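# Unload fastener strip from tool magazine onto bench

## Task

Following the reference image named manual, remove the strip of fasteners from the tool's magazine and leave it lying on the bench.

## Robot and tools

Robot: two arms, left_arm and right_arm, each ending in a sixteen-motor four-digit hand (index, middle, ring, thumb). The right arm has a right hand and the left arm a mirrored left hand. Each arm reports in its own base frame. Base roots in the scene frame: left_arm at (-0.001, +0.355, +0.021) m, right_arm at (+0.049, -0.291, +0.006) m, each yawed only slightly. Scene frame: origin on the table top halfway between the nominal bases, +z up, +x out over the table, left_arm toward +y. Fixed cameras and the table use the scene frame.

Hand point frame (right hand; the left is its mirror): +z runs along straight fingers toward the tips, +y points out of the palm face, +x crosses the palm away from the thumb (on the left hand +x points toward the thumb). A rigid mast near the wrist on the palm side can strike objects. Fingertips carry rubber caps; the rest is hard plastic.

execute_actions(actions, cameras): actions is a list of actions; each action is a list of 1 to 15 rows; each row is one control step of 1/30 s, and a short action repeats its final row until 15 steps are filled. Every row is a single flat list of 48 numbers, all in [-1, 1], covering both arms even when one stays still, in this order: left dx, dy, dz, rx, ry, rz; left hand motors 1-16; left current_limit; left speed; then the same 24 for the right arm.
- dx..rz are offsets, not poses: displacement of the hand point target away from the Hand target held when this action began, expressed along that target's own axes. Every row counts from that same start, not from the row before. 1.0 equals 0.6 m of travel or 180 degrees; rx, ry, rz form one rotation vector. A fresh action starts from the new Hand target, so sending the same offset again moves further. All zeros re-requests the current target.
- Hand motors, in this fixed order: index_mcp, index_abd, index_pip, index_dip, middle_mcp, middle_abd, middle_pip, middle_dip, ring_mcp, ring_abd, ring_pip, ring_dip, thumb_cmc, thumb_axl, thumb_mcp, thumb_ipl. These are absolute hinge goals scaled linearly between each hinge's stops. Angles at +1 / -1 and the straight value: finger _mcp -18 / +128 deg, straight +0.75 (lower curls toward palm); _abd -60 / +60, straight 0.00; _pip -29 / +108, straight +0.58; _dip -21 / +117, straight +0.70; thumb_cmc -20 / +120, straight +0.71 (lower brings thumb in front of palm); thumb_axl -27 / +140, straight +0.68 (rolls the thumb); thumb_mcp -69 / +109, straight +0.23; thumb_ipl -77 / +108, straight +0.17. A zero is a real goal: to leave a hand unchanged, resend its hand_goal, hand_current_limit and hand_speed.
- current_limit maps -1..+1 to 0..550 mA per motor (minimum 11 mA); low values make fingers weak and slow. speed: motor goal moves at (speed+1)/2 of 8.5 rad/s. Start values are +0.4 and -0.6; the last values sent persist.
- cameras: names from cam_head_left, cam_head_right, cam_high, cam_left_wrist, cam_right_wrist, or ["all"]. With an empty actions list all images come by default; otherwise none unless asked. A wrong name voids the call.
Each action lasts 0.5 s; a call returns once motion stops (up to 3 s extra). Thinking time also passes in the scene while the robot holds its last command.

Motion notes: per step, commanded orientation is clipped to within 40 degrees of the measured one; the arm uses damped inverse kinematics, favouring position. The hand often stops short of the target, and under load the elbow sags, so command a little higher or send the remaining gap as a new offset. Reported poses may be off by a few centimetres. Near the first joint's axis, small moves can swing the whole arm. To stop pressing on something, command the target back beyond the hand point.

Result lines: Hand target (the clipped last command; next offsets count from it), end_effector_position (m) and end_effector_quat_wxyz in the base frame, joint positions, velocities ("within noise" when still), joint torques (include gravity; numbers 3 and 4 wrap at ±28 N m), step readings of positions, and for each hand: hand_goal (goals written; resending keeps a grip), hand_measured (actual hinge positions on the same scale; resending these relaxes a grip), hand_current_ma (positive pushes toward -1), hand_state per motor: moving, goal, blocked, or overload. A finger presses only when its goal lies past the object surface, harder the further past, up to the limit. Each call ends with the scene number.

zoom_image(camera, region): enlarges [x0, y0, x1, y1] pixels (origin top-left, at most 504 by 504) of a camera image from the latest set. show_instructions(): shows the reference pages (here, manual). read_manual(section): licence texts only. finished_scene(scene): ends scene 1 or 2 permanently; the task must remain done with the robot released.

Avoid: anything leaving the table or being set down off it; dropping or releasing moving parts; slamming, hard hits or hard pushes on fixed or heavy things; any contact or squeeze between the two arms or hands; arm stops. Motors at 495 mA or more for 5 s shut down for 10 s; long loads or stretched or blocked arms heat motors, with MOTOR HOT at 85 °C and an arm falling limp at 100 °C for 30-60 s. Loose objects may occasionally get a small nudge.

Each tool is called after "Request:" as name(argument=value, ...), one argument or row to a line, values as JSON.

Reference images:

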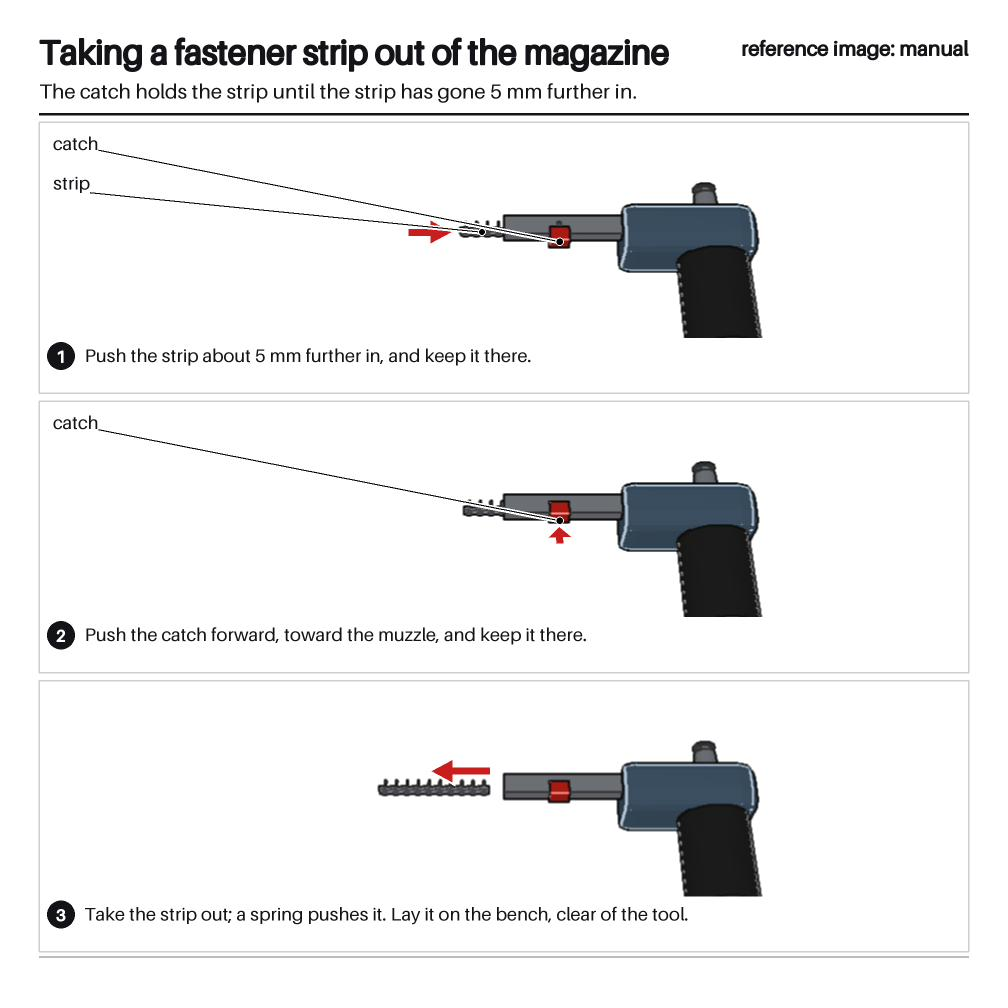

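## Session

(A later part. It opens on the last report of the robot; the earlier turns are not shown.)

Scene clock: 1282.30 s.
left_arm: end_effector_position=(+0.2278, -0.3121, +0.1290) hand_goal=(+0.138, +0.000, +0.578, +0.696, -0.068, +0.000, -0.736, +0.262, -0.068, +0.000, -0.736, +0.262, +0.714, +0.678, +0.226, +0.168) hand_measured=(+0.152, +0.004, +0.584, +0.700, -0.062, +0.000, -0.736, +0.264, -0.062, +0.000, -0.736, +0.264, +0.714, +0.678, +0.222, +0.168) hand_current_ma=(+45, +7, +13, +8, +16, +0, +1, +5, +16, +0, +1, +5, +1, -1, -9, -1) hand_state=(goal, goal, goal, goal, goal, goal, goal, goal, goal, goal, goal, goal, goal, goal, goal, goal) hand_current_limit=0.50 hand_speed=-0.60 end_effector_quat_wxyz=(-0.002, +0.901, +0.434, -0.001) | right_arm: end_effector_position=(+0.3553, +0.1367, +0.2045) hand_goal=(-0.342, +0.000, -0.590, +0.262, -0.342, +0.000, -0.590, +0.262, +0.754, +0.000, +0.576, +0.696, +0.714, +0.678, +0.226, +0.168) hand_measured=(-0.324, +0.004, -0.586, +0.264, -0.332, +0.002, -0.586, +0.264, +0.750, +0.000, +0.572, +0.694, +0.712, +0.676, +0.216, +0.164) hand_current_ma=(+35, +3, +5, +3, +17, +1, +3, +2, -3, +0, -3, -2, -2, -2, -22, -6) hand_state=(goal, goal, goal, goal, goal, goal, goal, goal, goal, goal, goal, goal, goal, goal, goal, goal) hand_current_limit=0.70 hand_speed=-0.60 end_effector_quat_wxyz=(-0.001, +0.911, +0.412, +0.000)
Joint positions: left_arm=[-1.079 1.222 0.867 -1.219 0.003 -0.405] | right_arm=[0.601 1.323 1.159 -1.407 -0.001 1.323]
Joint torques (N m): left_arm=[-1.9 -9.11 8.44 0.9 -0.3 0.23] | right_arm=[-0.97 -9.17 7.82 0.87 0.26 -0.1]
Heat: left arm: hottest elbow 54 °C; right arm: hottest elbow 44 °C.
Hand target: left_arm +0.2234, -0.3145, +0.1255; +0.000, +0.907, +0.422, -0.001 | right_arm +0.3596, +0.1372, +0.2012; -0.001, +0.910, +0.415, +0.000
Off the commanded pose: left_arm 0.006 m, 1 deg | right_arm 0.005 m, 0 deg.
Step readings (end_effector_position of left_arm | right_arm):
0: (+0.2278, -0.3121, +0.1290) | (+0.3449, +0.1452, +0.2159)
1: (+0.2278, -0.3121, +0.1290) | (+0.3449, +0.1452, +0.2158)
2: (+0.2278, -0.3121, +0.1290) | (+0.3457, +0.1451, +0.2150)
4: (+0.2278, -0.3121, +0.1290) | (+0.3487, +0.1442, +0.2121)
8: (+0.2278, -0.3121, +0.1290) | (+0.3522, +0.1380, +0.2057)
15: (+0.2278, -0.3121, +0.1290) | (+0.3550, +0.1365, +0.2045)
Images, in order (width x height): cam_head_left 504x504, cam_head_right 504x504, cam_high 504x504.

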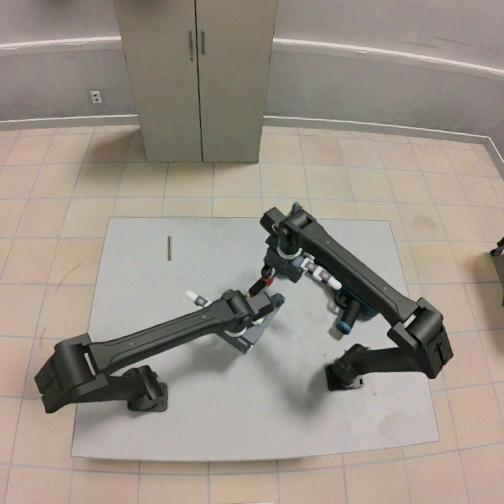

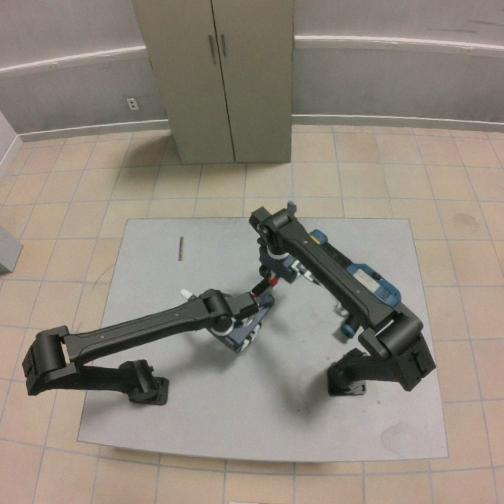

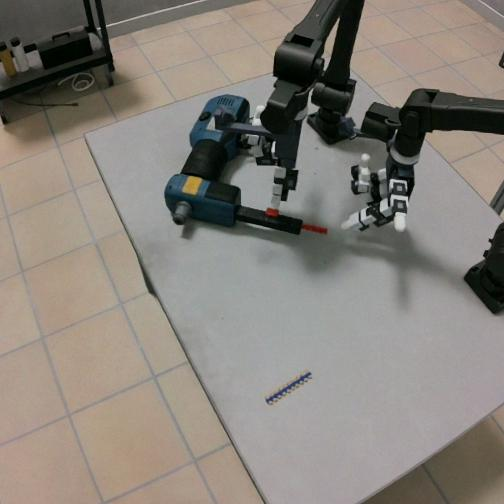

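Request:
execute_actions(
  actions=[
    [[0,0,0,0,0,0,0.137,0,0.577,0.696,-0.068,0,-0.737,0.261,-0.068,0,-0.737,0.261,0.714,0.678,0.226,0.168,0.5,-0.6,0,0.003,0.03,0,0,0,-0.342,0,-0.591,0.261,-0.342,0,-0.591,0.261,0.754,0,0.576,0.696,0.714,0.678,0.226,0.168,0.76,-0.6]],
  ],
  cameras=["cam_high"],
)

Request:
zoom_image(
  camera="cam_high",
  region=[240, 150, 320, 230],
)

Scene clock: 1299.63 s.
left_arm: end_effector_position=(+0.2278, -0.3121, +0.1290) hand_goal=(+0.138, +0.000, +0.578, +0.696, -0.068, +0.000, -0.736, +0.262, -0.068, +0.000, -0.736, +0.262, +0.714, +0.678, +0.226, +0.168) hand_measured=(+0.152, +0.004, +0.584, +0.700, -0.062, +0.000, -0.736, +0.264, -0.062, +0.000, -0.736, +0.264, +0.714, +0.678, +0.222, +0.168) hand_current_ma=(+45, +7, +13, +8, +16, +0, +1, +5, +16, +0, +1, +5, +1, -1, -9, -1) hand_state=(goal, goal, goal, goal, goal, goal, goal, goal, goal, goal, goal, goal, goal, goal, goal, goal) hand_current_limit=0.50 hand_speed=-0.60 end_effector_quat_wxyz=(-0.002, +0.901, +0.434, -0.001) | right_arm: end_effector_position=(+0.3564, +0.1366, +0.1859) hand_goal=(-0.342, +0.000, -0.590, +0.262, -0.342, +0.000, -0.590, +0.262, +0.754, +0.000, +0.576, +0.696, +0.714, +0.678, +0.226, +0.168) hand_measured=(-0.324, +0.004, -0.586, +0.264, -0.332, +0.002, -0.586, +0.264, +0.750, +0.000, +0.572, +0.694, +0.712, +0.676, +0.216, +0.164) hand_current_ma=(+34, +3, +5, +3, +17, +1, +3, +2, -3, +0, -3, -2, -2, -2, -22, -6) hand_state=(goal, goal, goal, goal, goal, goal, goal, goal, goal, goal, goal, goal, goal, goal, goal, goal) hand_current_limit=0.76 hand_speed=-0.60 end_effector_quat_wxyz=(-0.001, +0.911, +0.413, -0.001)
Joint positions: left_arm=[-1.079 1.222 0.867 -1.219 0.003 -0.405] | right_arm=[0.599 1.334 1.121 -1.359 -0.001 1.318]
Joint torques (N m): left_arm=[-1.85 -9.11 8.43 0.9 -0.3 0.21] | right_arm=[-1.32 -9.35 7.75 0.79 0.23 -0.1]
Heat: left arm: hottest elbow 54 °C; right arm: hottest elbow 45 °C.
Hand target: left_arm +0.2234, -0.3145, +0.1255; +0.000, +0.907, +0.422, -0.001 | right_arm +0.3610, +0.1361, +0.1832; -0.001, +0.910, +0.415, +0.000
Off the commanded pose: left_arm 0.006 m, 1 deg | right_arm 0.005 m, 0 deg.
Step readings (end_effector_position of left_arm | right_arm):
0: (+0.2278, -0.3121, +0.1290) | (+0.3554, +0.1367, +0.2045)
1: (+0.2278, -0.3121, +0.1290) | (+0.3555, +0.1368, +0.2045)
2: (+0.2278, -0.3121, +0.1290) | (+0.3558, +0.1370, +0.2037)
4: (+0.2278, -0.3121, +0.1290) | (+0.3566, +0.1376, +0.1998)
8: (+0.2278, -0.3121, +0.1290) | (+0.3552, +0.1361, +0.1901)
15: (+0.2278, -0.3121, +0.1290) | (+0.3562, +0.1365, +0.1859)
Images, in order (width x height): cam_high 504x504.

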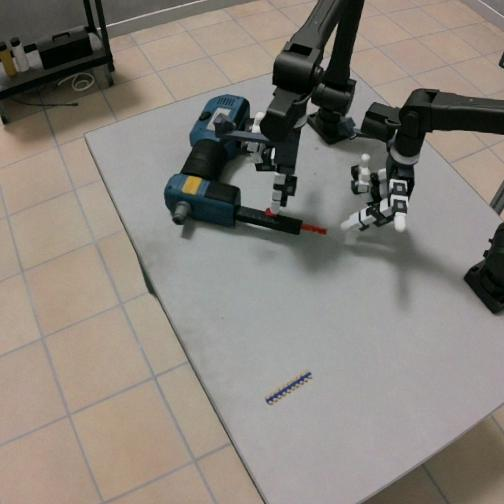

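Scaled by 6.300 from the camera's 504x504 image, which has a finer 720x720 frame.

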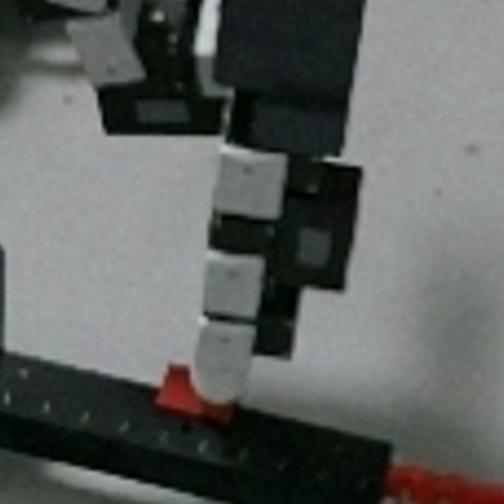

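Request:
execute_actions(
  actions=[
    [[0,0,0,0,0,0,0.137,0,0.577,0.696,-0.068,0,-0.737,0.261,-0.068,0,-0.737,0.261,0.714,0.678,0.226,0.168,0.5,-0.6,0,0.016,-0.01,0,0,0,-0.342,0,-0.591,0.261,-0.342,0,-0.591,0.261,0.754,0,0.576,0.696,0.714,0.678,0.226,0.168,0.76,-0.6]],
    [[0,0,0,0,0,0,0.137,0,0.577,0.696,-0.068,0,-0.737,0.261,-0.068,0,-0.737,0.261,0.714,0.678,0.226,0.168,0.5,-0.6,0,0,0.04,0,0,0,-0.342,0,-0.591,0.261,-0.342,0,-0.591,0.261,0.754,0,0.576,0.696,0.714,0.678,0.226,0.168,0.76,-0.6]],
  ],
  cameras=["cam_high"],
)

Request:
zoom_image(
  camera="cam_high",
  region=[240, 150, 320, 230],
)

Scene clock: 1311.77 s.
left_arm: end_effector_position=(+0.2278, -0.3121, +0.1290) hand_goal=(+0.138, +0.000, +0.578, +0.696, -0.068, +0.000, -0.736, +0.262, -0.068, +0.000, -0.736, +0.262, +0.714, +0.678, +0.226, +0.168) hand_measured=(+0.152, +0.004, +0.584, +0.700, -0.062, +0.000, -0.736, +0.264, -0.062, +0.000, -0.736, +0.264, +0.714, +0.678, +0.222, +0.168) hand_current_ma=(+45, +7, +13, +8, +16, +0, +1, +5, +16, +0, +1, +5, +1, -1, -9, -1) hand_state=(goal, goal, goal, goal, goal, goal, goal, goal, goal, goal, goal, goal, goal, goal, goal, goal) hand_current_limit=0.50 hand_speed=-0.60 end_effector_quat_wxyz=(-0.002, +0.901, +0.434, -0.001) | right_arm: end_effector_position=(+0.3664, +0.1310, +0.1778) hand_goal=(-0.342, +0.000, -0.590, +0.262, -0.342, +0.000, -0.590, +0.262, +0.754, +0.000, +0.576, +0.696, +0.714, +0.678, +0.226, +0.168) hand_measured=(-0.326, +0.004, -0.586, +0.264, -0.332, +0.002, -0.586, +0.264, +0.754, +0.018, +0.574, +0.694, +0.712, +0.676, +0.216, +0.164) hand_current_ma=(+31, +3, +4, +3, +18, +1, +3, +2, -1, +28, -1, -2, -2, -2, -21, -6) hand_state=(goal, goal, goal, goal, goal, goal, goal, goal, goal, goal, goal, goal, goal, goal, goal, goal) hand_current_limit=0.76 hand_speed=-0.60 end_effector_quat_wxyz=(-0.002, +0.911, +0.412, +0.010)
Joint positions: left_arm=[-1.079 1.222 0.867 -1.219 0.003 -0.405] | right_arm=[0.572 1.34 1.104 -1.315 -0.001 1.294]
Joint torques (N m): left_arm=[-1.85 -9.05 8.42 0.9 -0.28 0.22] | right_arm=[-0.91 -8.18 6.63 1.01 0.22 -0.1]
Heat: left arm: hottest elbow 54 °C; right arm: hottest elbow 45 °C.
Hand target: left_arm +0.2234, -0.3145, +0.1255; +0.000, +0.907, +0.422, -0.001 | right_arm +0.3684, +0.1297, +0.1652; +0.000, +0.910, +0.415, +0.000
Off the commanded pose: left_arm 0.006 m, 1 deg | right_arm 0.013 m, 1 deg.
Step readings (end_effector_position of left_arm | right_arm):
0: (+0.2278, -0.3121, +0.1290) | (+0.3564, +0.1366, +0.1859)
1: (+0.2278, -0.3121, +0.1290) | (+0.3565, +0.1365, +0.1859)
2: (+0.2278, -0.3121, +0.1290) | (+0.3568, +0.1361, +0.1859)
4: (+0.2278, -0.3121, +0.1290) | (+0.3578, +0.1346, +0.1859)
8: (+0.2278, -0.3121, +0.1290) | (+0.3603, +0.1298, +0.1859)
15: (+0.2278, -0.3121, +0.1290) | (+0.3617, +0.1279, +0.1860)
16: (+0.2278, -0.3121, +0.1290) | (+0.3617, +0.1279, +0.1860)
17: (+0.2278, -0.3121, +0.1290) | (+0.3619, +0.1280, +0.1858)
19: (+0.2278, -0.3121, +0.1290) | (+0.3637, +0.1292, +0.1840)
23: (+0.2278, -0.3121, +0.1290) | (+0.3651, +0.1302, +0.1779)
30: (+0.2278, -0.3121, +0.1290) | (+0.3664, +0.1310, +0.1778)
Images, in order (width x height): cam_high 504x504.

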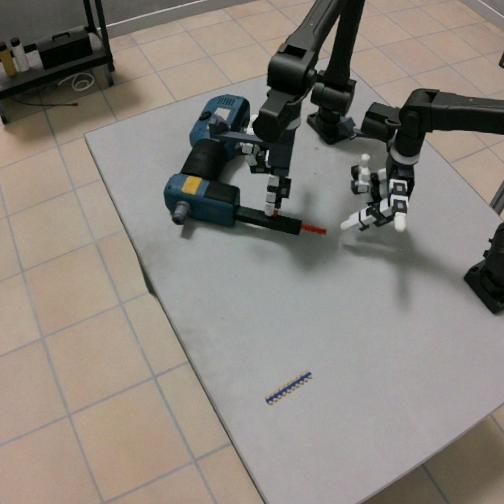

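Scaled by 6.300 from the camera's 504x504 image, which has a finer 720x720 frame.

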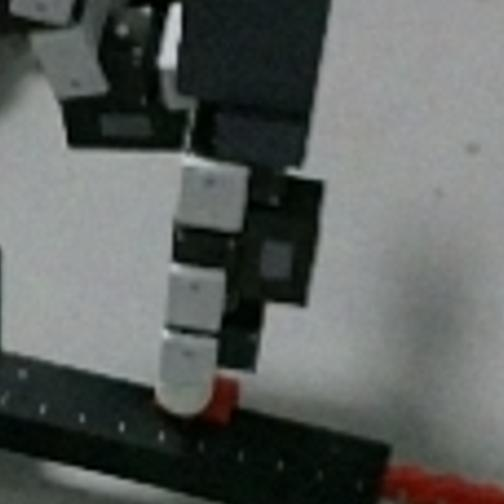

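Request:
execute_actions(
  actions=[
    [[0,0,0,0,0,0,0.137,0,0.577,0.696,-0.068,0,-0.737,0.261,-0.068,0,-0.737,0.261,0.714,0.678,0.226,0.168,0.5,-0.6,-0.003,-0.004,0.05,0,0,0,-0.342,0,-0.591,0.261,-0.342,0,-0.591,0.261,0.754,0,0.576,0.696,0.714,0.678,0.226,0.168,0.76,-0.6]],
  ],
  cameras=["cam_high","cam_right_wrist"],
)

Request:
zoom_image(
  camera="cam_high",
  region=[240, 150, 320, 230],
)

Scene clock: 1326.30 s.
left_arm: end_effector_position=(+0.2278, -0.3121, +0.1290) hand_goal=(+0.138, +0.000, +0.578, +0.696, -0.068, +0.000, -0.736, +0.262, -0.068, +0.000, -0.736, +0.262, +0.714, +0.678, +0.226, +0.168) hand_measured=(+0.152, +0.004, +0.584, +0.700, -0.062, +0.000, -0.736, +0.264, -0.062, +0.000, -0.736, +0.264, +0.714, +0.678, +0.222, +0.168) hand_current_ma=(+45, +7, +13, +8, +16, +0, +1, +5, +16, +0, +1, +5, +1, -1, -9, -1) hand_state=(goal, goal, goal, goal, goal, goal, goal, goal, goal, goal, goal, goal, goal, goal, goal, goal) hand_current_limit=0.50 hand_speed=-0.60 end_effector_quat_wxyz=(-0.002, +0.901, +0.434, -0.001) | right_arm: end_effector_position=(+0.3680, +0.1321, +0.1728) hand_goal=(-0.342, +0.000, -0.590, +0.262, -0.342, +0.000, -0.590, +0.262, +0.754, +0.000, +0.576, +0.696, +0.714, +0.678, +0.226, +0.168) hand_measured=(-0.326, +0.004, -0.586, +0.264, -0.332, +0.002, -0.586, +0.264, +0.762, +0.094, +0.582, +0.698, +0.712, +0.676, +0.216, +0.164) hand_current_ma=(+31, +3, +4, +3, +18, +1, +3, +2, +11, +245, +8, +2, -2, -2, -21, -6) hand_state=(goal, goal, goal, goal, goal, goal, goal, goal, goal, blocked, goal, goal, goal, goal, goal, goal) hand_current_limit=0.76 hand_speed=-0.60 end_effector_quat_wxyz=(-0.006, +0.911, +0.412, +0.035)
Joint positions: left_arm=[-1.079 1.222 0.867 -1.219 0.003 -0.405] | right_arm=[0.572 1.315 1.066 -1.251 -0.001 1.294]
Joint torques (N m): left_arm=[-1.73 -9.05 8.44 0.88 -0.3 0.22] | right_arm=[-0.44 -5.25 4.66 1.85 0.22 -0.08]
Heat: left arm: hottest elbow 53 °C; right arm: hottest elbow 44 °C.
Hand target: left_arm +0.2234, -0.3145, +0.1255; +0.000, +0.907, +0.422, -0.001 | right_arm +0.3653, +0.1299, +0.1351; +0.000, +0.910, +0.415, +0.000
Off the commanded pose: left_arm 0.006 m, 1 deg | right_arm 0.038 m, 4 deg.
Step readings (end_effector_position of left_arm | right_arm):
0: (+0.2278, -0.3121, +0.1290) | (+0.3664, +0.1310, +0.1778)
1: (+0.2278, -0.3121, +0.1290) | (+0.3663, +0.1310, +0.1776)
2: (+0.2278, -0.3121, +0.1290) | (+0.3665, +0.1311, +0.1762)
4: (+0.2278, -0.3121, +0.1290) | (+0.3677, +0.1318, +0.1749)
8: (+0.2278, -0.3121, +0.1290) | (+0.3675, +0.1317, +0.1736)
15: (+0.2278, -0.3121, +0.1290) | (+0.3680, +0.1320, +0.1730)
Images, in order (width x height): cam_high 504x504, cam_right_wrist 504x504.

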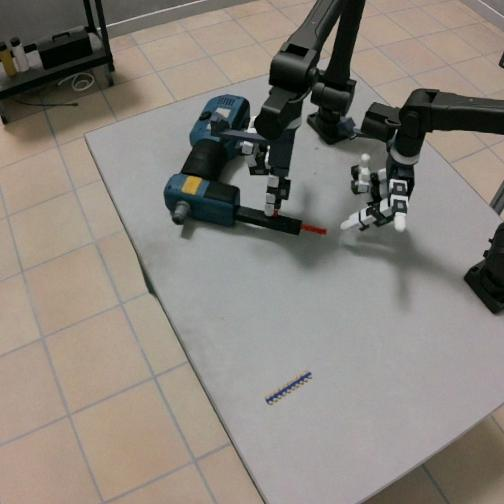

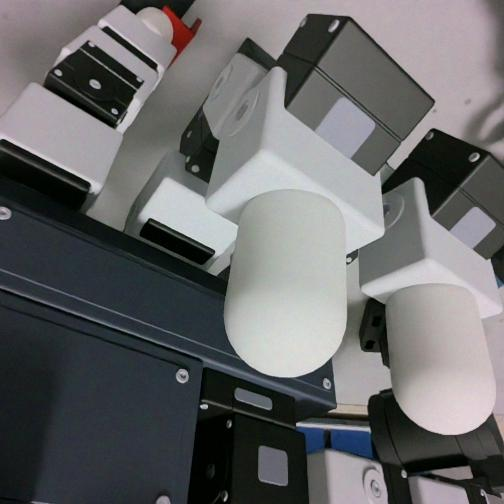

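Scaled by 6.300 from the camera's 504x504 image, which has a finer 720x720 frame.

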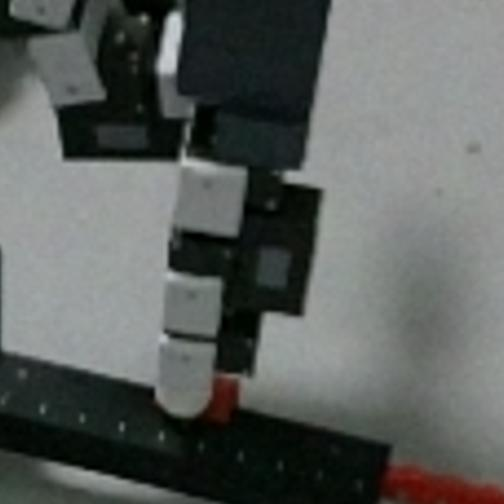

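Request:
zoom_image(
  camera="cam_high",
  region=[290, 190, 370, 270],
)

Scaled by 6.300 from the camera's 504x504 image, which has a finer 720x720 frame.

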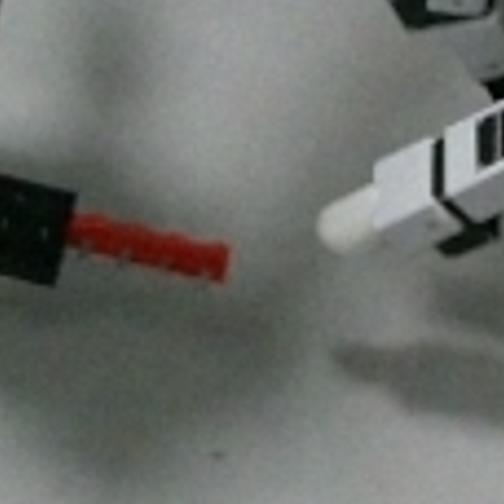

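Request:
execute_actions(
  actions=[
    [[0.027,0.025,0,0,0,0.033,0.137,0,0.577,0.696,-0.068,0,-0.737,0.261,-0.068,0,-0.737,0.261,0.714,0.678,0.226,0.168,0.5,-0.6,0,0,0,0,0,0,-0.342,0,-0.591,0.261,-0.342,0,-0.591,0.261,0.754,0,0.576,0.696,0.714,0.678,0.226,0.168,0.76,-0.6]],
    [[0,0.02,-0.01,0,0,0,0.137,0,0.577,0.696,-0.068,0,-0.737,0.261,-0.068,0,-0.737,0.261,0.714,0.678,0.226,0.168,0.5,-0.6,0,0,0,0,0,0,-0.342,0,-0.591,0.261,-0.342,0,-0.591,0.261,0.754,0,0.576,0.696,0.714,0.678,0.226,0.168,0.76,-0.6]],
  ],
  cameras=["cam_high"],
)

Request:
zoom_image(
  camera="cam_high",
  region=[290, 190, 370, 270],
)

Scene clock: 1361.07 s.
left_arm: end_effector_position=(+0.2436, -0.3099, +0.1212) hand_goal=(+0.138, +0.000, +0.578, +0.696, -0.068, +0.000, -0.736, +0.262, -0.068, +0.000, -0.736, +0.262, +0.714, +0.678, +0.226, +0.168) hand_measured=(+0.152, +0.002, +0.584, +0.700, -0.062, +0.000, -0.736, +0.264, -0.062, +0.000, -0.736, +0.264, +0.714, +0.678, +0.222, +0.168) hand_current_ma=(+43, +6, +13, +8, +16, +0, +1, +5, +16, +0, +1, +5, +1, -1, -9, -1) hand_state=(goal, goal, goal, goal, goal, goal, goal, goal, goal, goal, goal, goal, goal, goal, goal, goal) hand_current_limit=0.50 hand_speed=-0.60 end_effector_quat_wxyz=(-0.012, +0.926, +0.376, -0.001) | right_arm: end_effector_position=(+0.3680, +0.1321, +0.1728) hand_goal=(-0.342, +0.000, -0.590, +0.262, -0.342, +0.000, -0.590, +0.262, +0.754, +0.000, +0.576, +0.696, +0.714, +0.678, +0.226, +0.168) hand_measured=(-0.326, +0.004, -0.586, +0.264, -0.332, +0.002, -0.586, +0.264, +0.762, +0.094, +0.582, +0.698, +0.712, +0.676, +0.216, +0.164) hand_current_ma=(+31, +3, +4, +3, +18, +1, +3, +2, +11, +246, +8, +2, -2, -2, -21, -6) hand_state=(goal, goal, goal, goal, goal, goal, goal, goal, goal, blocked, goal, goal, goal, goal, goal, goal) hand_current_limit=0.76 hand_speed=-0.60 end_effector_quat_wxyz=(-0.006, +0.911, +0.412, +0.035)
Joint positions: left_arm=[-1.005 1.244 0.867 -1.218 -0.001 -0.206] | right_arm=[0.572 1.315 1.066 -1.251 -0.001 1.294]
Joint torques (N m): left_arm=[0.15 -8.35 12.05 0.4 -0.08 0.22] | right_arm=[-0.56 -5.3 4.7 1.69 0.22 -0.09]
Heat: left arm: hottest elbow 53 °C; right arm: hottest elbow 42 °C.
Hand target: left_arm +0.2537, -0.3204, +0.1315; +0.000, +0.927, +0.375, -0.001 | right_arm +0.3653, +0.1299, +0.1351; +0.000, +0.910, +0.415, +0.000
Off the commanded pose: left_arm 0.018 m, 1 deg | right_arm 0.038 m, 4 deg.
Step readings (end_effector_position of left_arm | right_arm):
0: (+0.2278, -0.3121, +0.1290) | (+0.3680, +0.1321, +0.1728)
1: (+0.2277, -0.3122, +0.1290) | (+0.3680, +0.1321, +0.1728)
2: (+0.2278, -0.3127, +0.1291) | (+0.3680, +0.1321, +0.1728)
4: (+0.2296, -0.3134, +0.1292) | (+0.3680, +0.1321, +0.1728)
8: (+0.2392, -0.3096, +0.1293) | (+0.3680, +0.1321, +0.1728)
15: (+0.2438, -0.3087, +0.1293) | (+0.3680, +0.1321, +0.1728)
16: (+0.2435, -0.3091, +0.1293) | (+0.3680, +0.1321, +0.1728)
17: (+0.2434, -0.3094, +0.1291) | (+0.3680, +0.1321, +0.1728)
19: (+0.2433, -0.3097, +0.1282) | (+0.3680, +0.1321, +0.1728)
23: (+0.2438, -0.3096, +0.1236) | (+0.3680, +0.1321, +0.1728)
30: (+0.2436, -0.3098, +0.1212) | (+0.3680, +0.1321, +0.1728)
Images, in order (width x height): cam_high 504x504.

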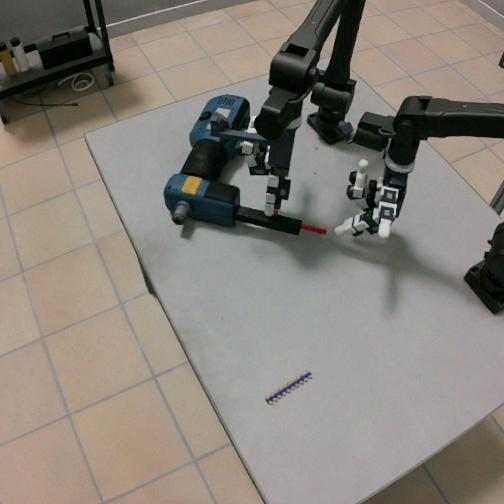

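Scaled by 6.300 from the camera's 504x504 image, which has a finer 720x720 frame.

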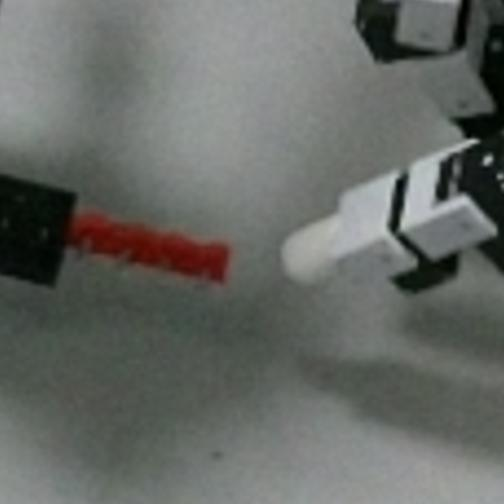

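Request:
execute_actions(
  actions=[
    [[0.012,0.018,0.004,0,0,0,0.137,0,0.577,0.696,-0.068,0,-0.737,0.261,-0.068,0,-0.737,0.261,0.714,0.678,0.226,0.168,0.76,-0.6,0,0,0,0,0,0,-0.342,0,-0.591,0.261,-0.342,0,-0.591,0.261,0.754,0,0.576,0.696,0.714,0.678,0.226,0.168,0.76,-0.6]],
  ],
  cameras=["cam_high"],
)

Request:
zoom_image(
  camera="cam_high",
  region=[290, 190, 370, 270],
)

Scene clock: 1370.17 s.
left_arm: end_effector_position=(+0.2513, -0.3043, +0.1115) hand_goal=(+0.138, +0.000, +0.578, +0.696, -0.068, +0.000, -0.736, +0.262, -0.068, +0.000, -0.736, +0.262, +0.714, +0.678, +0.226, +0.168) hand_measured=(+0.152, +0.002, +0.584, +0.700, -0.062, +0.000, -0.736, +0.264, -0.062, +0.000, -0.736, +0.264, +0.714, +0.678, +0.222, +0.168) hand_current_ma=(+42, +5, +13, +8, +16, +0, +1, +5, +16, +0, +1, +5, +1, -1, -9, -1) hand_state=(goal, goal, goal, goal, goal, goal, goal, goal, goal, goal, goal, goal, goal, goal, goal, goal) hand_current_limit=0.76 hand_speed=-0.60 end_effector_quat_wxyz=(-0.024, +0.926, +0.378, -0.005) | right_arm: end_effector_position=(+0.3680, +0.1321, +0.1728) hand_goal=(-0.342, +0.000, -0.590, +0.262, -0.342, +0.000, -0.590, +0.262, +0.754, +0.000, +0.576, +0.696, +0.714, +0.678, +0.226, +0.168) hand_measured=(-0.326, +0.004, -0.586, +0.264, -0.332, +0.002, -0.586, +0.264, +0.762, +0.094, +0.582, +0.698, +0.712, +0.676, +0.216, +0.164) hand_current_ma=(+31, +3, +4, +3, +18, +1, +3, +2, +11, +246, +8, +2, -2, -2, -21, -6) hand_state=(goal, goal, goal, goal, goal, goal, goal, goal, goal, blocked, goal, goal, goal, goal, goal, goal) hand_current_limit=0.76 hand_speed=-0.60 end_effector_quat_wxyz=(-0.006, +0.911, +0.412, +0.035)
Joint positions: left_arm=[-0.975 1.269 0.867 -1.218 -0.001 -0.179] | right_arm=[0.572 1.315 1.066 -1.251 -0.001 1.294]
Joint torques (N m): left_arm=[-0.21 -8.35 13.18 0.76 -0.12 0.21] | right_arm=[-0.5 -5.89 4.53 1.8 0.24 -0.1]
Heat: left arm: hottest elbow 54 °C; right arm: hottest elbow 41 °C.
Hand target: left_arm +0.2663, -0.3232, +0.1290; +0.000, +0.927, +0.375, -0.001 | right_arm +0.3653, +0.1299, +0.1351; +0.000, +0.910, +0.415, +0.000
Off the commanded pose: left_arm 0.030 m, 3 deg | right_arm 0.038 m, 4 deg.
Step readings (end_effector_position of left_arm | right_arm):
0: (+0.2436, -0.3100, +0.1212) | (+0.3680, +0.1321, +0.1728)
1: (+0.2437, -0.3099, +0.1212) | (+0.3680, +0.1321, +0.1728)
2: (+0.2438, -0.3099, +0.1209) | (+0.3680, +0.1321, +0.1728)
4: (+0.2455, -0.3087, +0.1195) | (+0.3680, +0.1321, +0.1728)
8: (+0.2501, -0.3051, +0.1140) | (+0.3680, +0.1321, +0.1728)
15: (+0.2514, -0.3041, +0.1115) | (+0.3680, +0.1321, +0.1728)
Images, in order (width x height): cam_high 504x504.

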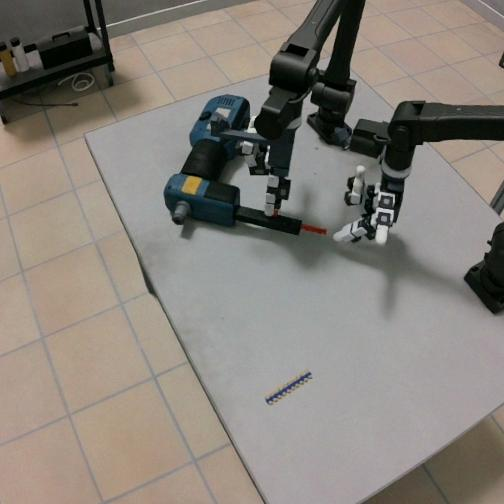

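Scaled by 6.300 from the camera's 504x504 image, which has a finer 720x720 frame.

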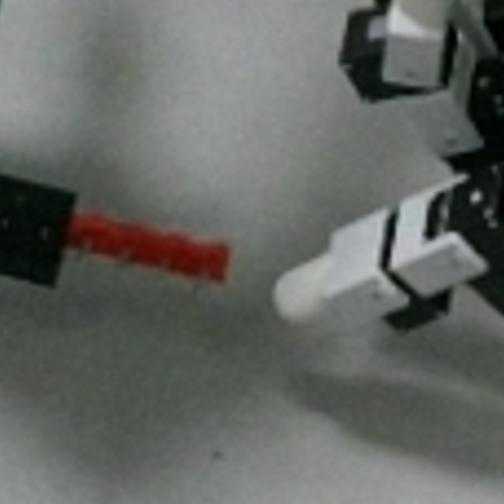

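Request:
execute_actions(
  actions=[
    [[-0.012,0.016,0,0,0,0,0.137,0,0.577,0.696,-0.068,0,-0.737,0.261,-0.068,0,-0.737,0.261,0.714,0.678,0.226,0.168,0.76,-0.6,0,0,0,0,0,0,-0.342,0,-0.591,0.261,-0.342,0,-0.591,0.261,0.754,0,0.576,0.696,0.714,0.678,0.226,0.168,0.76,-0.6]],
  ],
  cameras=["cam_high"],
)

Request:
zoom_image(
  camera="cam_high",
  region=[290, 190, 370, 270],
)

Scene clock: 1379.33 s.
left_arm: end_effector_position=(+0.2575, -0.3134, +0.1137) hand_goal=(+0.138, +0.000, +0.578, +0.696, -0.068, +0.000, -0.736, +0.262, -0.068, +0.000, -0.736, +0.262, +0.714, +0.678, +0.226, +0.168) hand_measured=(+0.152, +0.002, +0.584, +0.700, -0.062, +0.000, -0.736, +0.264, -0.062, +0.000, -0.736, +0.264, +0.714, +0.678, +0.222, +0.168) hand_current_ma=(+41, +5, +12, +8, +16, +0, +1, +5, +16, +0, +1, +5, +1, -1, -9, -1) hand_state=(goal, goal, goal, goal, goal, goal, goal, goal, goal, goal, goal, goal, goal, goal, goal, goal) hand_current_limit=0.76 hand_speed=-0.60 end_effector_quat_wxyz=(-0.022, +0.926, +0.378, -0.004) | right_arm: end_effector_position=(+0.3680, +0.1321, +0.1728) hand_goal=(-0.342, +0.000, -0.590, +0.262, -0.342, +0.000, -0.590, +0.262, +0.754, +0.000, +0.576, +0.696, +0.714, +0.678, +0.226, +0.168) hand_measured=(-0.326, +0.004, -0.586, +0.264, -0.332, +0.002, -0.586, +0.264, +0.762, +0.094, +0.582, +0.698, +0.712, +0.676, +0.216, +0.164) hand_current_ma=(+31, +3, +4, +3, +18, +1, +3, +2, +11, +246, +8, +2, -2, -2, -21, -6) hand_state=(goal, goal, goal, goal, goal, goal, goal, goal, goal, blocked, goal, goal, goal, goal, goal, goal) hand_current_limit=0.76 hand_speed=-0.60 end_effector_quat_wxyz=(-0.006, +0.911, +0.412, +0.035)
Joint positions: left_arm=[-0.975 1.295 0.894 -1.216 -0.001 -0.178] | right_arm=[0.572 1.315 1.066 -1.251 -0.001 1.294]
Joint torques (N m): left_arm=[-1.61 -8.59 13.09 0.77 -0.07 0.08] | right_arm=[-0.62 -5.66 4.6 1.74 0.22 -0.09]
Heat: left arm: hottest elbow 56 °C; right arm: hottest elbow 41 °C.
Hand target: left_arm +0.2677, -0.3350, +0.1290; +0.000, +0.927, +0.374, -0.001 | right_arm +0.3653, +0.1299, +0.1351; +0.000, +0.910, +0.415, +0.000
Off the commanded pose: left_arm 0.028 m, 3 deg | right_arm 0.038 m, 4 deg.
Step readings (end_effector_position of left_arm | right_arm):
0: (+0.2513, -0.3043, +0.1115) | (+0.3680, +0.1321, +0.1728)
1: (+0.2513, -0.3043, +0.1115) | (+0.3680, +0.1321, +0.1728)
2: (+0.2515, -0.3046, +0.1117) | (+0.3680, +0.1321, +0.1728)
4: (+0.2528, -0.3065, +0.1123) | (+0.3680, +0.1321, +0.1728)
8: (+0.2564, -0.3118, +0.1136) | (+0.3680, +0.1321, +0.1728)
15: (+0.2575, -0.3134, +0.1137) | (+0.3680, +0.1321, +0.1728)
Images, in order (width x height): cam_high 504x504.

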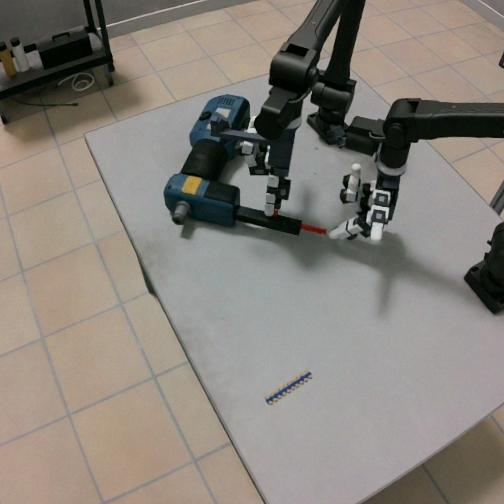

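Scaled by 6.300 from the camera's 504x504 image, which has a finer 720x720 frame.

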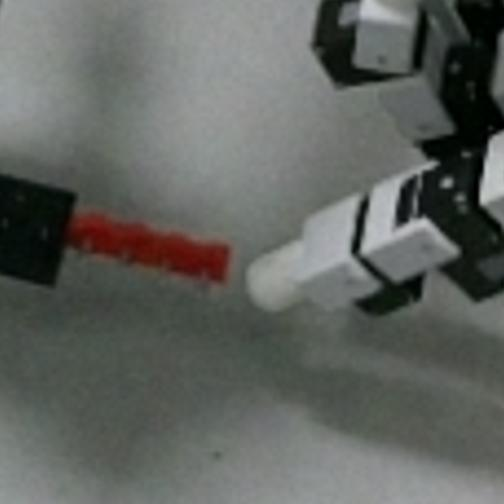

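Request:
execute_actions(
  actions=[
    [[-0.004,0.018,0,0,0,0,0.137,0,0.577,0.696,-0.068,0,-0.737,0.261,-0.068,0,-0.737,0.261,0.714,0.678,0.226,0.168,0.76,-0.6,0,0,0,0,0,0,-0.342,0,-0.591,0.261,-0.342,0,-0.591,0.261,0.754,0,0.576,0.696,0.714,0.678,0.226,0.168,0.76,-0.6]],
  ],
  cameras=["cam_high"],
)

Request:
zoom_image(
  camera="cam_high",
  region=[290, 190, 370, 270],
)

Scene clock: 1393.63 s.
left_arm: end_effector_position=(+0.2625, -0.3210, +0.1119) hand_goal=(+0.138, +0.000, +0.578, +0.696, -0.068, +0.000, -0.736, +0.262, -0.068, +0.000, -0.736, +0.262, +0.714, +0.678, +0.226, +0.168) hand_measured=(+0.154, +0.002, +0.584, +0.700, -0.062, +0.000, -0.736, +0.264, -0.062, +0.000, -0.736, +0.264, +0.714, +0.678, +0.222, +0.168) hand_current_ma=(+53, +5, +18, +8, +16, +0, +1, +5, +16, +0, +1, +5, +1, -1, -9, -1) hand_state=(goal, goal, goal, goal, goal, goal, goal, goal, goal, goal, goal, goal, goal, goal, goal, goal) hand_current_limit=0.76 hand_speed=-0.60 end_effector_quat_wxyz=(-0.025, +0.926, +0.378, -0.005) | right_arm: end_effector_position=(+0.3680, +0.1321, +0.1728) hand_goal=(-0.342, +0.000, -0.590, +0.262, -0.342, +0.000, -0.590, +0.262, +0.754, +0.000, +0.576, +0.696, +0.714, +0.678, +0.226, +0.168) hand_measured=(-0.326, +0.004, -0.586, +0.264, -0.332, +0.002, -0.586, +0.264, +0.762, +0.094, +0.582, +0.698, +0.712, +0.676, +0.216, +0.164) hand_current_ma=(+31, +3, +4, +3, +18, +1, +3, +2, +11, +246, +8, +2, -2, -2, -21, -6) hand_state=(goal, goal, goal, goal, goal, goal, goal, goal, goal, blocked, goal, goal, goal, goal, goal, goal) hand_current_limit=0.76 hand_speed=-0.60 end_effector_quat_wxyz=(-0.006, +0.911, +0.412, +0.035)
Joint positions: left_arm=[-0.975 1.325 0.918 -1.216 0 -0.179] | right_arm=[0.572 1.315 1.066 -1.251 -0.001 1.294]
Joint torques (N m): left_arm=[-1.61 -9.17 13.31 0.83 -0.1 0.06] | right_arm=[-0.62 -5.77 4.74 1.69 0.19 -0.05]
Heat: left arm: hottest elbow 58 °C; right arm: hottest elbow 41 °C.
Hand target: left_arm +0.2736, -0.3445, +0.1290; +0.000, +0.927, +0.375, -0.001 | right_arm +0.3653, +0.1299, +0.1351; +0.000, +0.910, +0.415, +0.000
Off the commanded pose: left_arm 0.031 m, 3 deg | right_arm 0.038 m, 4 deg.
Step readings (end_effector_position of left_arm | right_arm):
0: (+0.2575, -0.3134, +0.1137) | (+0.3680, +0.1321, +0.1728)
1: (+0.2575, -0.3134, +0.1135) | (+0.3680, +0.1321, +0.1728)
2: (+0.2577, -0.3138, +0.1137) | (+0.3680, +0.1321, +0.1728)
4: (+0.2589, -0.3156, +0.1135) | (+0.3680, +0.1321, +0.1728)
8: (+0.2623, -0.3206, +0.1134) | (+0.3680, +0.1321, +0.1728)
15: (+0.2625, -0.3210, +0.1119) | (+0.3680, +0.1321, +0.1728)
Images, in order (width x height): cam_high 504x504.

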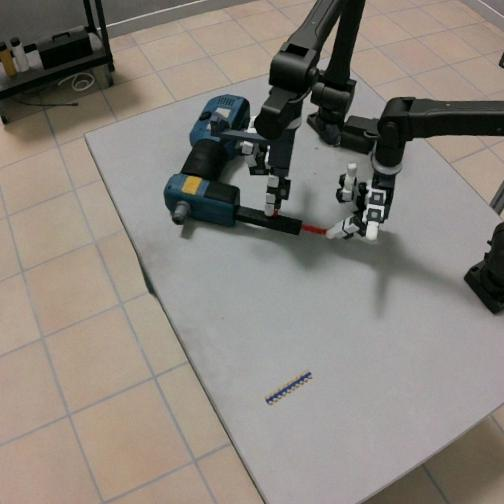

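Scaled by 6.300 from the camera's 504x504 image, which has a finer 720x720 frame.

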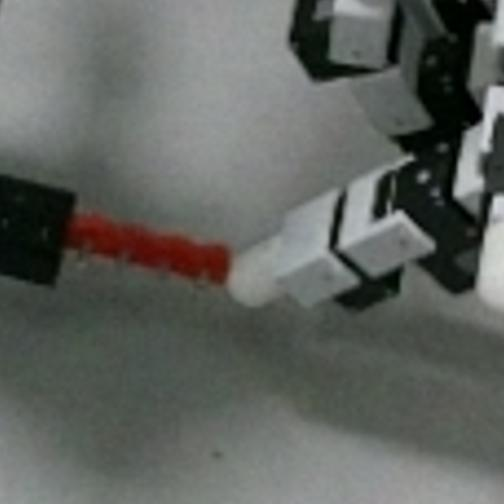

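Request:
execute_actions(
  actions=[
    [[-0.001,0.018,-0.003,0,0,0,0.09,0,0.56,0.68,-0.068,0,-0.737,0.261,-0.068,0,-0.737,0.261,0.714,0.678,0.226,0.168,0.76,-0.6,0,0,0,0,0,0,-0.342,0,-0.591,0.261,-0.342,0,-0.591,0.261,0.754,0,0.576,0.696,0.714,0.678,0.226,0.168,0.76,-0.6]],
    [[-0.001,0.014,-0.002,0,0,0,0.05,0,0.56,0.68,-0.068,0,-0.737,0.261,-0.068,0,-0.737,0.261,0.714,0.678,0.226,0.168,0.76,-0.6,0,0,0,0,0,0,-0.342,0,-0.591,0.261,-0.342,0,-0.591,0.261,0.754,0,0.576,0.696,0.714,0.678,0.226,0.168,0.76,-0.6]],
  ],
  cameras=["cam_high"],
)

Request:
zoom_image(
  camera="cam_high",
  region=[290, 190, 370, 270],
)

Request:
zoom_image(
  camera="cam_high",
  region=[240, 150, 320, 230],
)

Scene clock: 1407.53 s.
left_arm: end_effector_position=(+0.2665, -0.3277, +0.1035) hand_goal=(+0.050, +0.000, +0.560, +0.680, -0.068, +0.000, -0.736, +0.262, -0.068, +0.000, -0.736, +0.262, +0.714, +0.678, +0.226, +0.168) hand_measured=(+0.146, +0.002, +0.594, +0.698, -0.062, +0.000, -0.736, +0.264, -0.062, +0.000, -0.736, +0.264, +0.714, +0.678, +0.222, +0.168) hand_current_ma=(+418, +5, +115, +56, +16, +0, +1, +5, +16, +0, +1, +5, +1, -1, -9, -1) hand_state=(blocked, goal, blocked, goal, goal, goal, goal, goal, goal, goal, goal, goal, goal, goal, goal, goal) hand_current_limit=0.76 hand_speed=-0.60 end_effector_quat_wxyz=(-0.040, +0.924, +0.379, -0.010) | right_arm: end_effector_position=(+0.3680, +0.1320, +0.1730) hand_goal=(-0.342, +0.000, -0.590, +0.262, -0.342, +0.000, -0.590, +0.262, +0.754, +0.000, +0.576, +0.696, +0.714, +0.678, +0.226, +0.168) hand_measured=(-0.326, +0.004, -0.586, +0.264, -0.332, +0.002, -0.586, +0.264, +0.762, +0.094, +0.582, +0.698, +0.712, +0.676, +0.216, +0.164) hand_current_ma=(+31, +3, +4, +3, +18, +1, +3, +2, +11, +246, +8, +2, -2, -2, -21, -6) hand_state=(goal, goal, goal, goal, goal, goal, goal, goal, goal, blocked, goal, goal, goal, goal, goal, goal) hand_current_limit=0.76 hand_speed=-0.60 end_effector_quat_wxyz=(-0.006, +0.911, +0.412, +0.035)
Joint positions: left_arm=[-0.975 1.374 0.947 -1.226 0.004 -0.182] | right_arm=[0.572 1.315 1.066 -1.251 -0.001 1.294]
Joint torques (N m): left_arm=[-1.08 -10.46 14.99 0.85 -0.3 0.14] | right_arm=[-0.67 -5.71 4.6 1.76 0.2 -0.09]
Heat: left arm: hottest elbow 59 °C; right arm: hottest elbow 40 °C.
Hand target: left_arm +0.2861, -0.3592, +0.1320; +0.000, +0.927, +0.374, -0.001 | right_arm +0.3653, +0.1299, +0.1352; +0.000, +0.910, +0.415, +0.000
Off the commanded pose: left_arm 0.047 m, 5 deg | right_arm 0.038 m, 4 deg.
Step readings (end_effector_position of left_arm | right_arm):
0: (+0.2625, -0.3210, +0.1119) | (+0.3680, +0.1321, +0.1728)
1: (+0.2625, -0.3210, +0.1119) | (+0.3680, +0.1321, +0.1728)
2: (+0.2626, -0.3212, +0.1119) | (+0.3680, +0.1321, +0.1728)
4: (+0.2629, -0.3220, +0.1108) | (+0.3680, +0.1321, +0.1728)
8: (+0.2636, -0.3227, +0.1077) | (+0.3680, +0.1320, +0.1730)
15: (+0.2639, -0.3232, +0.1068) | (+0.3680, +0.1320, +0.1730)
16: (+0.2639, -0.3232, +0.1068) | (+0.3680, +0.1320, +0.1730)
17: (+0.2640, -0.3234, +0.1070) | (+0.3680, +0.1320, +0.1730)
19: (+0.2644, -0.3240, +0.1069) | (+0.3680, +0.1320, +0.1730)
23: (+0.2654, -0.3258, +0.1050) | (+0.3680, +0.1320, +0.1730)
30: (+0.2665, -0.3277, +0.1035) | (+0.3680, +0.1320, +0.1730)
Images, in order (width x height): cam_high 504x504.

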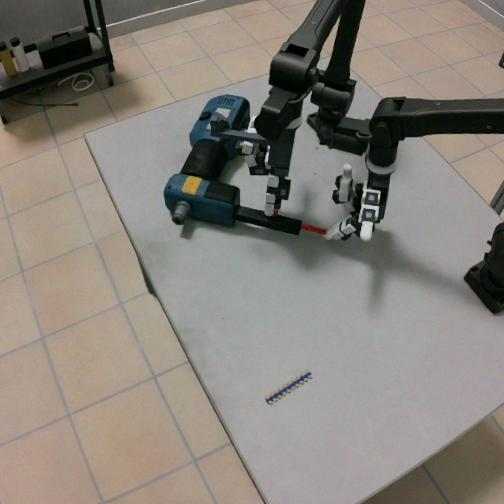

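Scaled by 6.300 from the camera's 504x504 image, which has a finer 720x720 frame.

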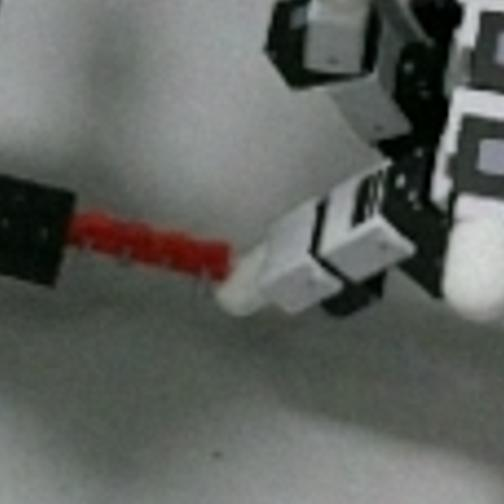

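Scaled by 6.300 from the camera's 504x504 image, which has a finer 720x720 frame.

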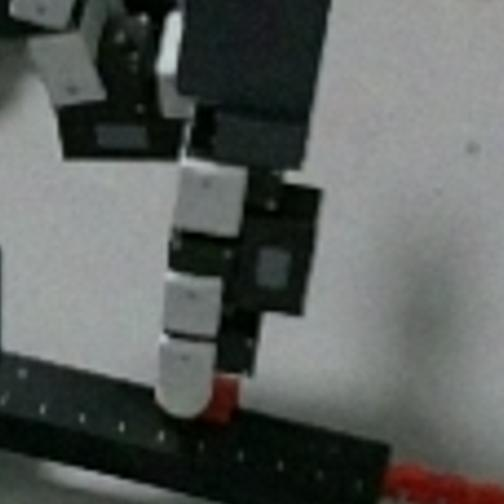

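Request:
execute_actions(
  actions=[
    [[0,-0.03,0,0,0,0,0.137,0,0.577,0.696,-0.068,0,-0.737,0.261,-0.068,0,-0.737,0.261,0.714,0.678,0.226,0.168,0.76,-0.6,0,0,0,0,0,0,-0.342,0,-0.591,0.261,-0.342,0,-0.591,0.261,0.754,0,0.576,0.696,0.714,0.678,0.226,0.168,0.76,-0.6]],
    [[0,-0.03,-0.005,0,0,0,0.137,0,0.577,0.696,-0.068,0,-0.737,0.261,-0.068,0,-0.737,0.261,0.714,0.678,0.226,0.168,0.76,-0.6,0,0,0,0,0,0,-0.342,0,-0.591,0.261,-0.342,0,-0.591,0.261,0.754,0,0.576,0.696,0.714,0.678,0.226,0.168,0.76,-0.6]],
  ],
  cameras=["cam_high"],
)

Request:
zoom_image(
  camera="cam_high",
  region=[290, 190, 370, 270],
)

Scene clock: 1431.83 s.
left_arm: end_effector_position=(+0.2632, -0.3316, +0.1370) hand_goal=(+0.138, +0.000, +0.578, +0.696, -0.068, +0.000, -0.736, +0.262, -0.068, +0.000, -0.736, +0.262, +0.714, +0.678, +0.226, +0.168) hand_measured=(+0.152, -0.004, +0.584, +0.700, -0.062, +0.000, -0.736, +0.264, -0.062, +0.000, -0.736, +0.264, +0.714, +0.678, +0.222, +0.168) hand_current_ma=(+43, -7, +13, +8, +16, +0, +1, +5, +16, +0, +1, +5, +1, -1, -9, -1) hand_state=(goal, goal, goal, goal, goal, goal, goal, goal, goal, goal, goal, goal, goal, goal, goal, goal) hand_current_limit=0.76 hand_speed=-0.60 end_effector_quat_wxyz=(+0.001, +0.928, +0.374, -0.002) | right_arm: end_effector_position=(+0.3680, +0.1320, +0.1730) hand_goal=(-0.342, +0.000, -0.590, +0.262, -0.342, +0.000, -0.590, +0.262, +0.754, +0.000, +0.576, +0.696, +0.714, +0.678, +0.226, +0.168) hand_measured=(-0.326, +0.004, -0.586, +0.264, -0.332, +0.002, -0.586, +0.264, +0.762, +0.094, +0.582, +0.698, +0.712, +0.676, +0.216, +0.164) hand_current_ma=(+31, +3, +4, +3, +18, +1, +3, +2, +11, +246, +8, +2, -2, -2, -21, -6) hand_state=(goal, goal, goal, goal, goal, goal, goal, goal, goal, blocked, goal, goal, goal, goal, goal, goal) hand_current_limit=0.76 hand_speed=-0.60 end_effector_quat_wxyz=(-0.006, +0.911, +0.412, +0.035)
Joint positions: left_arm=[-0.986 1.29 0.947 -1.225 0.004 -0.182] | right_arm=[0.572 1.315 1.066 -1.251 -0.001 1.294]
Joint torques (N m): left_arm=[-1.67 -10.17 9.35 0.55 -0.25 0.01] | right_arm=[-0.5 -5.25 4.56 1.81 0.24 -0.07]
Heat: left arm: hottest elbow 60 °C; right arm: hottest elbow 40 °C.
Hand target: left_arm +0.2612, -0.3333, +0.1351; +0.000, +0.927, +0.375, -0.001 | right_arm +0.3653, +0.1299, +0.1352; +0.000, +0.910, +0.415, +0.000
Off the commanded pose: left_arm 0.003 m, 0 deg | right_arm 0.038 m, 4 deg.
Step readings (end_effector_position of left_arm | right_arm):
0: (+0.2665, -0.3277, +0.1035) | (+0.3680, +0.1320, +0.1730)
1: (+0.2665, -0.3277, +0.1035) | (+0.3680, +0.1320, +0.1730)
2: (+0.2665, -0.3277, +0.1035) | (+0.3680, +0.1320, +0.1730)
4: (+0.2666, -0.3279, +0.1045) | (+0.3680, +0.1320, +0.1730)
8: (+0.2668, -0.3281, +0.1092) | (+0.3680, +0.1320, +0.1730)
15: (+0.2666, -0.3284, +0.1119) | (+0.3680, +0.1320, +0.1730)
16: (+0.2666, -0.3284, +0.1119) | (+0.3680, +0.1320, +0.1730)
17: (+0.2664, -0.3286, +0.1124) | (+0.3680, +0.1320, +0.1730)
19: (+0.2655, -0.3295, +0.1157) | (+0.3680, +0.1320, +0.1730)
23: (+0.2635, -0.3314, +0.1288) | (+0.3680, +0.1320, +0.1730)
30: (+0.2632, -0.3316, +0.1370) | (+0.3680, +0.1320, +0.1730)
Images, in order (width x height): cam_high 504x504.

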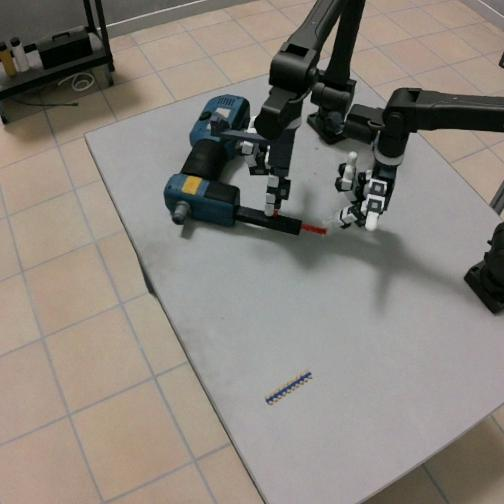

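Scaled by 6.300 from the camera's 504x504 image, which has a finer 720x720 frame.

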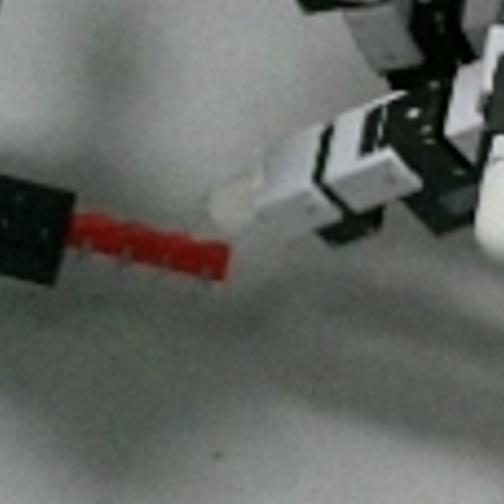

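Request:
execute_actions(
  actions=[
    [[0,-0.04,0,0,0,0,0.137,0,0.577,0.696,-0.068,0,-0.737,0.261,-0.068,0,-0.737,0.261,0.714,0.678,0.226,0.168,0.76,-0.6,0,0,0,0,0,0,-0.342,0,-0.591,0.261,-0.342,0,-0.591,0.261,0.754,0,0.576,0.696,0.714,0.678,0.226,0.168,0.76,-0.6]],
    [[0.005,0,0.02,0,0,0,0.137,0,0.577,0.696,-0.068,0,-0.737,0.261,-0.068,0,-0.737,0.261,0.714,0.678,0.226,0.168,0.76,-0.6,0,0,0,0,0,0,-0.342,0,-0.591,0.261,-0.342,0,-0.591,0.261,0.754,0,0.576,0.696,0.714,0.678,0.226,0.168,0.76,-0.6]],
  ],
  cameras=["cam_high"],
)

Request:
zoom_image(
  camera="cam_high",
  region=[290, 190, 370, 270],
)

Scene clock: 1446.23 s.
left_arm: end_effector_position=(+0.2469, -0.3144, +0.1290) hand_goal=(+0.138, +0.000, +0.578, +0.696, -0.068, +0.000, -0.736, +0.262, -0.068, +0.000, -0.736, +0.262, +0.714, +0.678, +0.226, +0.168) hand_measured=(+0.150, -0.004, +0.584, +0.700, -0.062, +0.000, -0.736, +0.264, -0.062, +0.000, -0.736, +0.264, +0.714, +0.678, +0.222, +0.168) hand_current_ma=(+39, -7, +12, +8, +16, +0, +1, +5, +16, +0, +1, +5, +1, -1, -9, -1) hand_state=(goal, goal, goal, goal, goal, goal, goal, goal, goal, goal, goal, goal, goal, goal, goal, goal) hand_current_limit=0.76 hand_speed=-0.60 end_effector_quat_wxyz=(+0.002, +0.928, +0.372, -0.001) | right_arm: end_effector_position=(+0.3680, +0.1320, +0.1730) hand_goal=(-0.342, +0.000, -0.590, +0.262, -0.342, +0.000, -0.590, +0.262, +0.754, +0.000, +0.576, +0.696, +0.714, +0.678, +0.226, +0.168) hand_measured=(-0.326, +0.004, -0.586, +0.264, -0.332, +0.002, -0.586, +0.264, +0.762, +0.094, +0.582, +0.698, +0.712, +0.676, +0.216, +0.164) hand_current_ma=(+31, +3, +4, +3, +18, +1, +3, +2, +11, +246, +8, +2, -2, -2, -21, -6) hand_state=(goal, goal, goal, goal, goal, goal, goal, goal, goal, blocked, goal, goal, goal, goal, goal, goal) hand_current_limit=0.76 hand_speed=-0.60 end_effector_quat_wxyz=(-0.006, +0.911, +0.412, +0.035)
Joint positions: left_arm=[-0.999 1.233 0.875 -1.209 0.003 -0.191] | right_arm=[0.572 1.315 1.066 -1.251 -0.001 1.294]
Joint torques (N m): left_arm=[-1.03 -8.59 8.64 0.94 -0.24 0.03] | right_arm=[-0.73 -5.42 4.53 1.85 0.22 -0.09]
Heat: left arm: hottest elbow 58 °C; right arm: hottest elbow 40 °C.
Hand target: left_arm +0.2465, -0.3139, +0.1230; +0.000, +0.927, +0.374, -0.001 | right_arm +0.3653, +0.1299, +0.1352; +0.000, +0.910, +0.415, +0.000
Off the commanded pose: left_arm 0.006 m, 0 deg | right_arm 0.038 m, 4 deg.
Step readings (end_effector_position of left_arm | right_arm):
0: (+0.2632, -0.3316, +0.1370) | (+0.3680, +0.1320, +0.1730)
1: (+0.2632, -0.3316, +0.1370) | (+0.3680, +0.1320, +0.1730)
2: (+0.2629, -0.3314, +0.1368) | (+0.3680, +0.1320, +0.1730)
4: (+0.2595, -0.3288, +0.1360) | (+0.3680, +0.1320, +0.1730)
8: (+0.2522, -0.3202, +0.1361) | (+0.3680, +0.1320, +0.1730)
15: (+0.2502, -0.3193, +0.1393) | (+0.3680, +0.1320, +0.1730)
16: (+0.2501, -0.3194, +0.1393) | (+0.3680, +0.1320, +0.1730)
17: (+0.2499, -0.3190, +0.1388) | (+0.3680, +0.1320, +0.1730)
19: (+0.2490, -0.3177, +0.1364) | (+0.3680, +0.1320, +0.1730)
23: (+0.2468, -0.3143, +0.1301) | (+0.3680, +0.1320, +0.1730)
30: (+0.2468, -0.3142, +0.1289) | (+0.3680, +0.1320, +0.1730)
Images, in order (width x height): cam_high 504x504.

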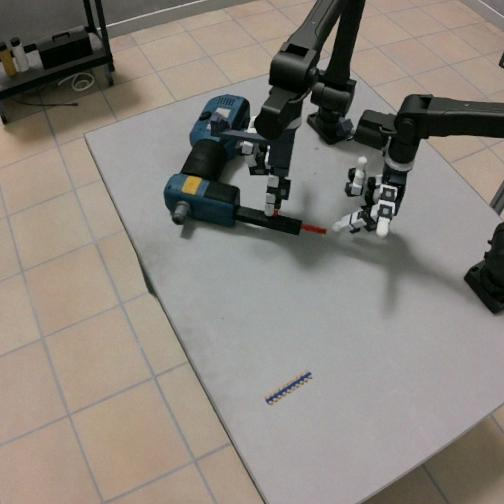

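Scaled by 6.300 from the camera's 504x504 image, which has a finer 720x720 frame.

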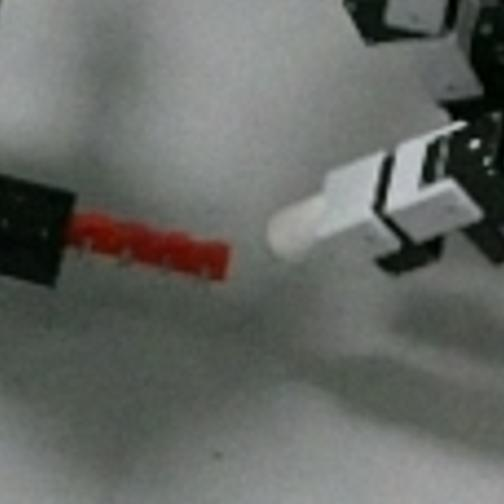

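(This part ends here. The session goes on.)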